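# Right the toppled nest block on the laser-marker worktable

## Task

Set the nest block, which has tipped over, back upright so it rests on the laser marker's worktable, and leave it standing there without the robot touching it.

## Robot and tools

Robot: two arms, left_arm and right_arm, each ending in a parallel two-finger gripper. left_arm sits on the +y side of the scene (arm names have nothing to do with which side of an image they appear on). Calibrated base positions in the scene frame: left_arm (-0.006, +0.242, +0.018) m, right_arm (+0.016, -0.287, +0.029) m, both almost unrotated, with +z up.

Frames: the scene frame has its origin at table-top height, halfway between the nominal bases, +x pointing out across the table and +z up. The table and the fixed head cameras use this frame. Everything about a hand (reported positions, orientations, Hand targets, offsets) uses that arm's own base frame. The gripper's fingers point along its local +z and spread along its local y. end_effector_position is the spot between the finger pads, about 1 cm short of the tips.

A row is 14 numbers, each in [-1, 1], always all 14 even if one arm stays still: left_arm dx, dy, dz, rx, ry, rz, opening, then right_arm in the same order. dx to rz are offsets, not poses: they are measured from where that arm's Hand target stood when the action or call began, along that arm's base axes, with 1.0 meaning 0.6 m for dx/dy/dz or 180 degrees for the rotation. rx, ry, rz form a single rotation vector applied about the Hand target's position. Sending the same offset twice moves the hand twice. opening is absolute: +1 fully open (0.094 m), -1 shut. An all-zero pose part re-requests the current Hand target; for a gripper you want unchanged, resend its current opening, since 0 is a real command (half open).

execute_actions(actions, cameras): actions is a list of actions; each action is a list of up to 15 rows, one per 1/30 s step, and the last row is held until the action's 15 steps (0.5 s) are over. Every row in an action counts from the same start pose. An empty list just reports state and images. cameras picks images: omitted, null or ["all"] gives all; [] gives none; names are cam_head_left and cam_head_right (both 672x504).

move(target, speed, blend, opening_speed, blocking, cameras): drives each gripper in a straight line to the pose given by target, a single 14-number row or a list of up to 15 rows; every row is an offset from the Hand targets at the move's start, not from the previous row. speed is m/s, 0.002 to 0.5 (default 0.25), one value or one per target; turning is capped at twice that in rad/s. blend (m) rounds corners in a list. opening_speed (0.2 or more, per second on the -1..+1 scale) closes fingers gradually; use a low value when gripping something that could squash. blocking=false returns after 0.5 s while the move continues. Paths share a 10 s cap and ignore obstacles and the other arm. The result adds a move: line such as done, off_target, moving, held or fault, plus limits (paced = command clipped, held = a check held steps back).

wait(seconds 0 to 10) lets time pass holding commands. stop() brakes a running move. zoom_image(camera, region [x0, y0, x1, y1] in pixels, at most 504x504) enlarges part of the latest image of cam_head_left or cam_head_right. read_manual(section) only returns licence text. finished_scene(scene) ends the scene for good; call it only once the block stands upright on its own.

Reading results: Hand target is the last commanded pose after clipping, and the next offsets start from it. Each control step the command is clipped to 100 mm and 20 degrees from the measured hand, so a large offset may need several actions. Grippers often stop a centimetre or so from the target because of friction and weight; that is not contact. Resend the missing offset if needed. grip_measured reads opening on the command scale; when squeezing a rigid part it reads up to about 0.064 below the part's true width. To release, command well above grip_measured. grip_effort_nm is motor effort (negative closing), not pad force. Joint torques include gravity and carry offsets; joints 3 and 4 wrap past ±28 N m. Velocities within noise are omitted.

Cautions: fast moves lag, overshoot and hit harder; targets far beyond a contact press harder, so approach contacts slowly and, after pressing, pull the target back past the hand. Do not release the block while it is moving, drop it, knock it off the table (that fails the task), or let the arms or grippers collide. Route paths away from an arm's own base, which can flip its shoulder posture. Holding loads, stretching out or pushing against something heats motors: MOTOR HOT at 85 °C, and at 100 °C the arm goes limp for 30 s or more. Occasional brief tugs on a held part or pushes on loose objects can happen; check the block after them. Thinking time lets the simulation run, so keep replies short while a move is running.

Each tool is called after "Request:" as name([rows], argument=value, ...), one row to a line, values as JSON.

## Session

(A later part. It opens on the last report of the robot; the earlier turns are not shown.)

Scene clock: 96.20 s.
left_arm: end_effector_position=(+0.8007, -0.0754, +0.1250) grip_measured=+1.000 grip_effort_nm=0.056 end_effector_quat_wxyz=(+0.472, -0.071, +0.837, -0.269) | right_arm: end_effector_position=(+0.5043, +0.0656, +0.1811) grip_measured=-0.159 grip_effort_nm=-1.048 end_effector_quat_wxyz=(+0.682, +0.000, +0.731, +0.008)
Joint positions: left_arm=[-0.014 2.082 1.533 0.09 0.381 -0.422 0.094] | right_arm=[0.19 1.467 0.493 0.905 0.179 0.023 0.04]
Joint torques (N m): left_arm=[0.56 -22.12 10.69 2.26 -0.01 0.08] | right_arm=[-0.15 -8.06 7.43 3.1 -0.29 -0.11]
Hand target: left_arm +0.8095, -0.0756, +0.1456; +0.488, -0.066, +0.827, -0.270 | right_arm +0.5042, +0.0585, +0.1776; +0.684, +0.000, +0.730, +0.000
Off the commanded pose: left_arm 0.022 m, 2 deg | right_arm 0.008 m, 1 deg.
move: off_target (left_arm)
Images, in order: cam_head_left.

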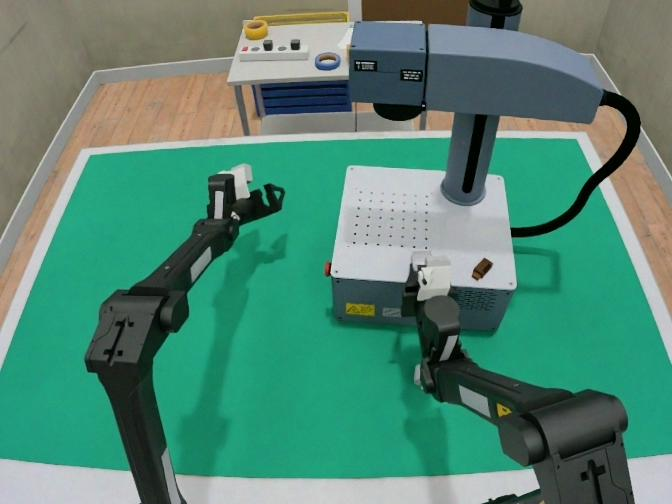

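Request:
move(target=[0,0,0,0,0,0,1,0,0,0,0,0,0,0.3], opening_speed=0.3)

Request:
zoom_image(camera="cam_head_left", region=[360, 180, 500, 320])

Request:
zoom_image(camera="cam_head_right", region=[360, 180, 500, 320])

Scene clock: 99.93 s.
left_arm: end_effector_position=(+0.8007, -0.0754, +0.1250) grip_measured=+1.000 grip_effort_nm=0.051 end_effector_quat_wxyz=(+0.472, -0.071, +0.837, -0.269) | right_arm: end_effector_position=(+0.5044, +0.0657, +0.1824) grip_measured=+0.297 grip_effort_nm=0.076 end_effector_quat_wxyz=(+0.684, +0.000, +0.729, +0.008)
Joint positions: left_arm=[-0.014 2.082 1.533 0.09 0.381 -0.422 0.094] | right_arm=[0.19 1.468 0.493 0.911 0.178 0.023 0.061]
Joint torques (N m): left_arm=[0.62 -22.18 10.69 2.25 -0.02 0.08] | right_arm=[-0.62 -7.18 7.49 2.58 -0.29 -0.18]
Hand target: left_arm +0.8095, -0.0756, +0.1456; +0.488, -0.066, +0.827, -0.270 | right_arm +0.5042, +0.0585, +0.1775; +0.683, +0.000, +0.730, +0.000
Off the commanded pose: left_arm 0.022 m, 2 deg | right_arm 0.009 m, 1 deg.
move: off_target (left_arm)

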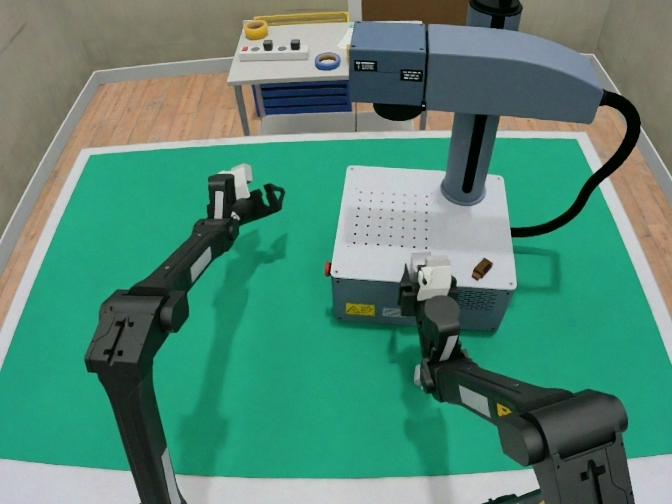

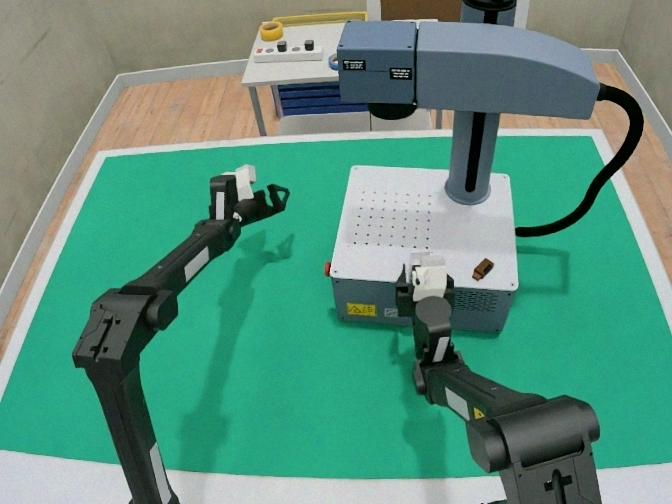

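Scaled by 3.600 from the camera's 672x504 image, which has a finer 960x720 frame.

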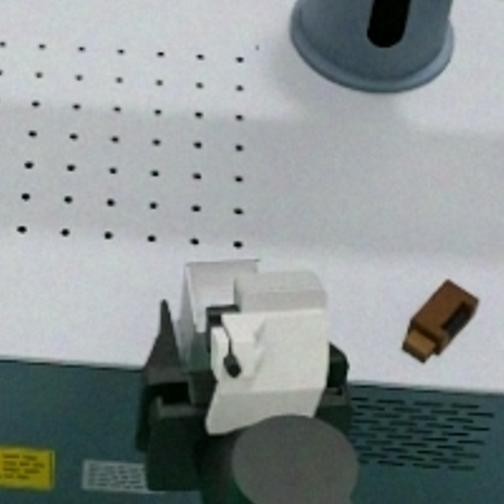

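Scaled by 3.600 from the camera's 672x504 image, which has a finer 960x720 frame.

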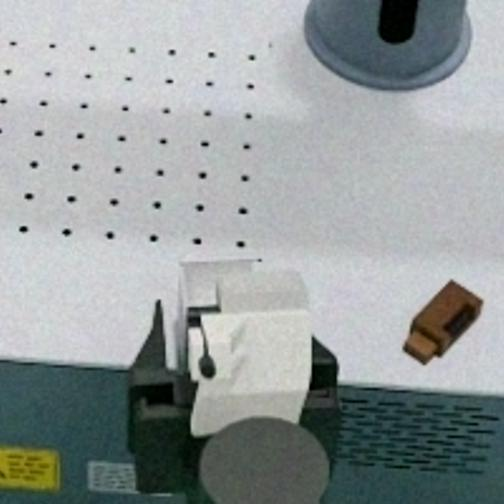

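Request:
move([
  [0,0,0,0,0,0,1,-0.06,0.004,0.012,0,0,0,0.35],
  [0,0,0,0,0,0,1,-0.2,0.004,0.03,0,0,0,0.35],
], speed=[0.05,0.15], blend=0.02)

Request:
zoom_image(camera="cam_head_left", region=[360, 200, 480, 320])

Request:
zoom_image(camera="cam_head_right", region=[360, 200, 480, 320])

Scene clock: 102.50 s.
left_arm: end_effector_position=(+0.8007, -0.0754, +0.1250) grip_measured=+1.000 grip_effort_nm=0.056 end_effector_quat_wxyz=(+0.472, -0.071, +0.837, -0.269) | right_arm: end_effector_position=(+0.3884, +0.0563, +0.1998) grip_measured=+0.348 grip_effort_nm=0.081 end_effector_quat_wxyz=(+0.688, +0.007, +0.726, -0.001)
Joint positions: left_arm=[-0.014 2.082 1.533 0.09 0.381 -0.422 0.094] | right_arm=[0.264 1.039 0.224 0.758 0.275 0.023 0.063]
Joint torques (N m): left_arm=[0.62 -22.18 10.7 2.25 -0.01 0.08] | right_arm=[2.55 -3.31 8.62 1.57 0.03 -0.09]
Hand target: left_arm +0.8095, -0.0756, +0.1456; +0.488, -0.066, +0.827, -0.270 | right_arm +0.3843, +0.0609, +0.1956; +0.684, +0.000, +0.730, +0.000
Off the commanded pose: left_arm 0.022 m, 2 deg | right_arm 0.008 m, 1 deg.
move: off_target (left_arm); blend cut to 0.0183 m at target 1

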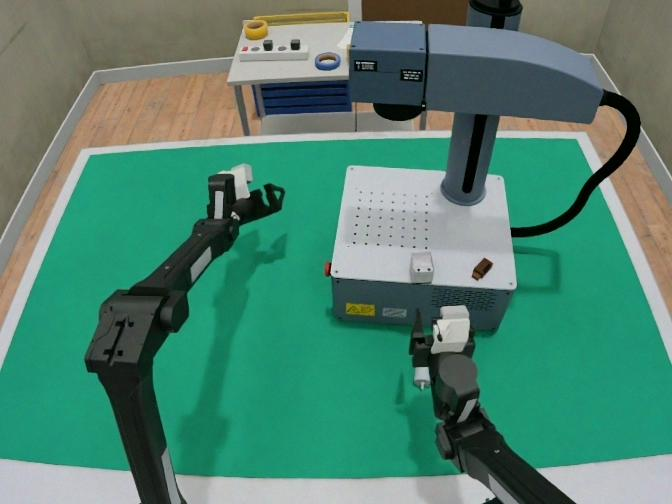

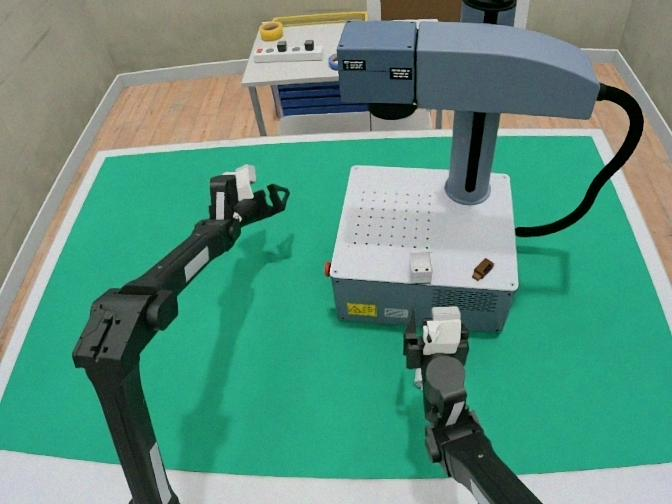

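Scaled by 4.200 from the camera's 672x504 image, which has a finer 960x720 frame.

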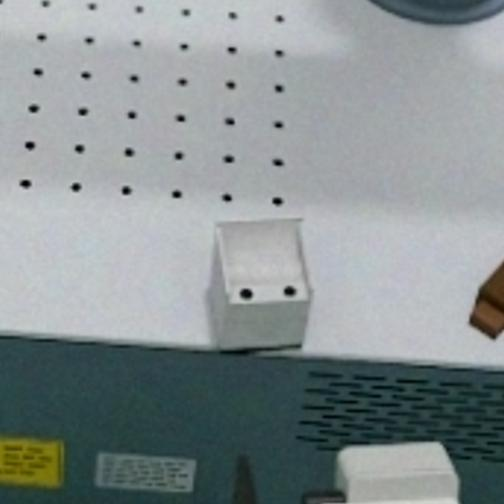

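Scaled by 4.200 from the camera's 672x504 image, which has a finer 960x720 frame.

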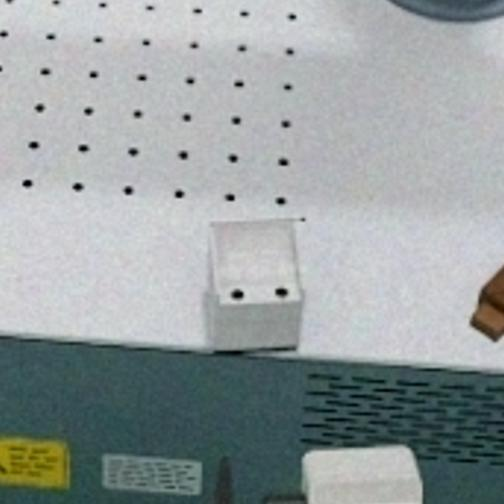

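Request:
finished_scene(scene=3)

The scene is finished: the task was done.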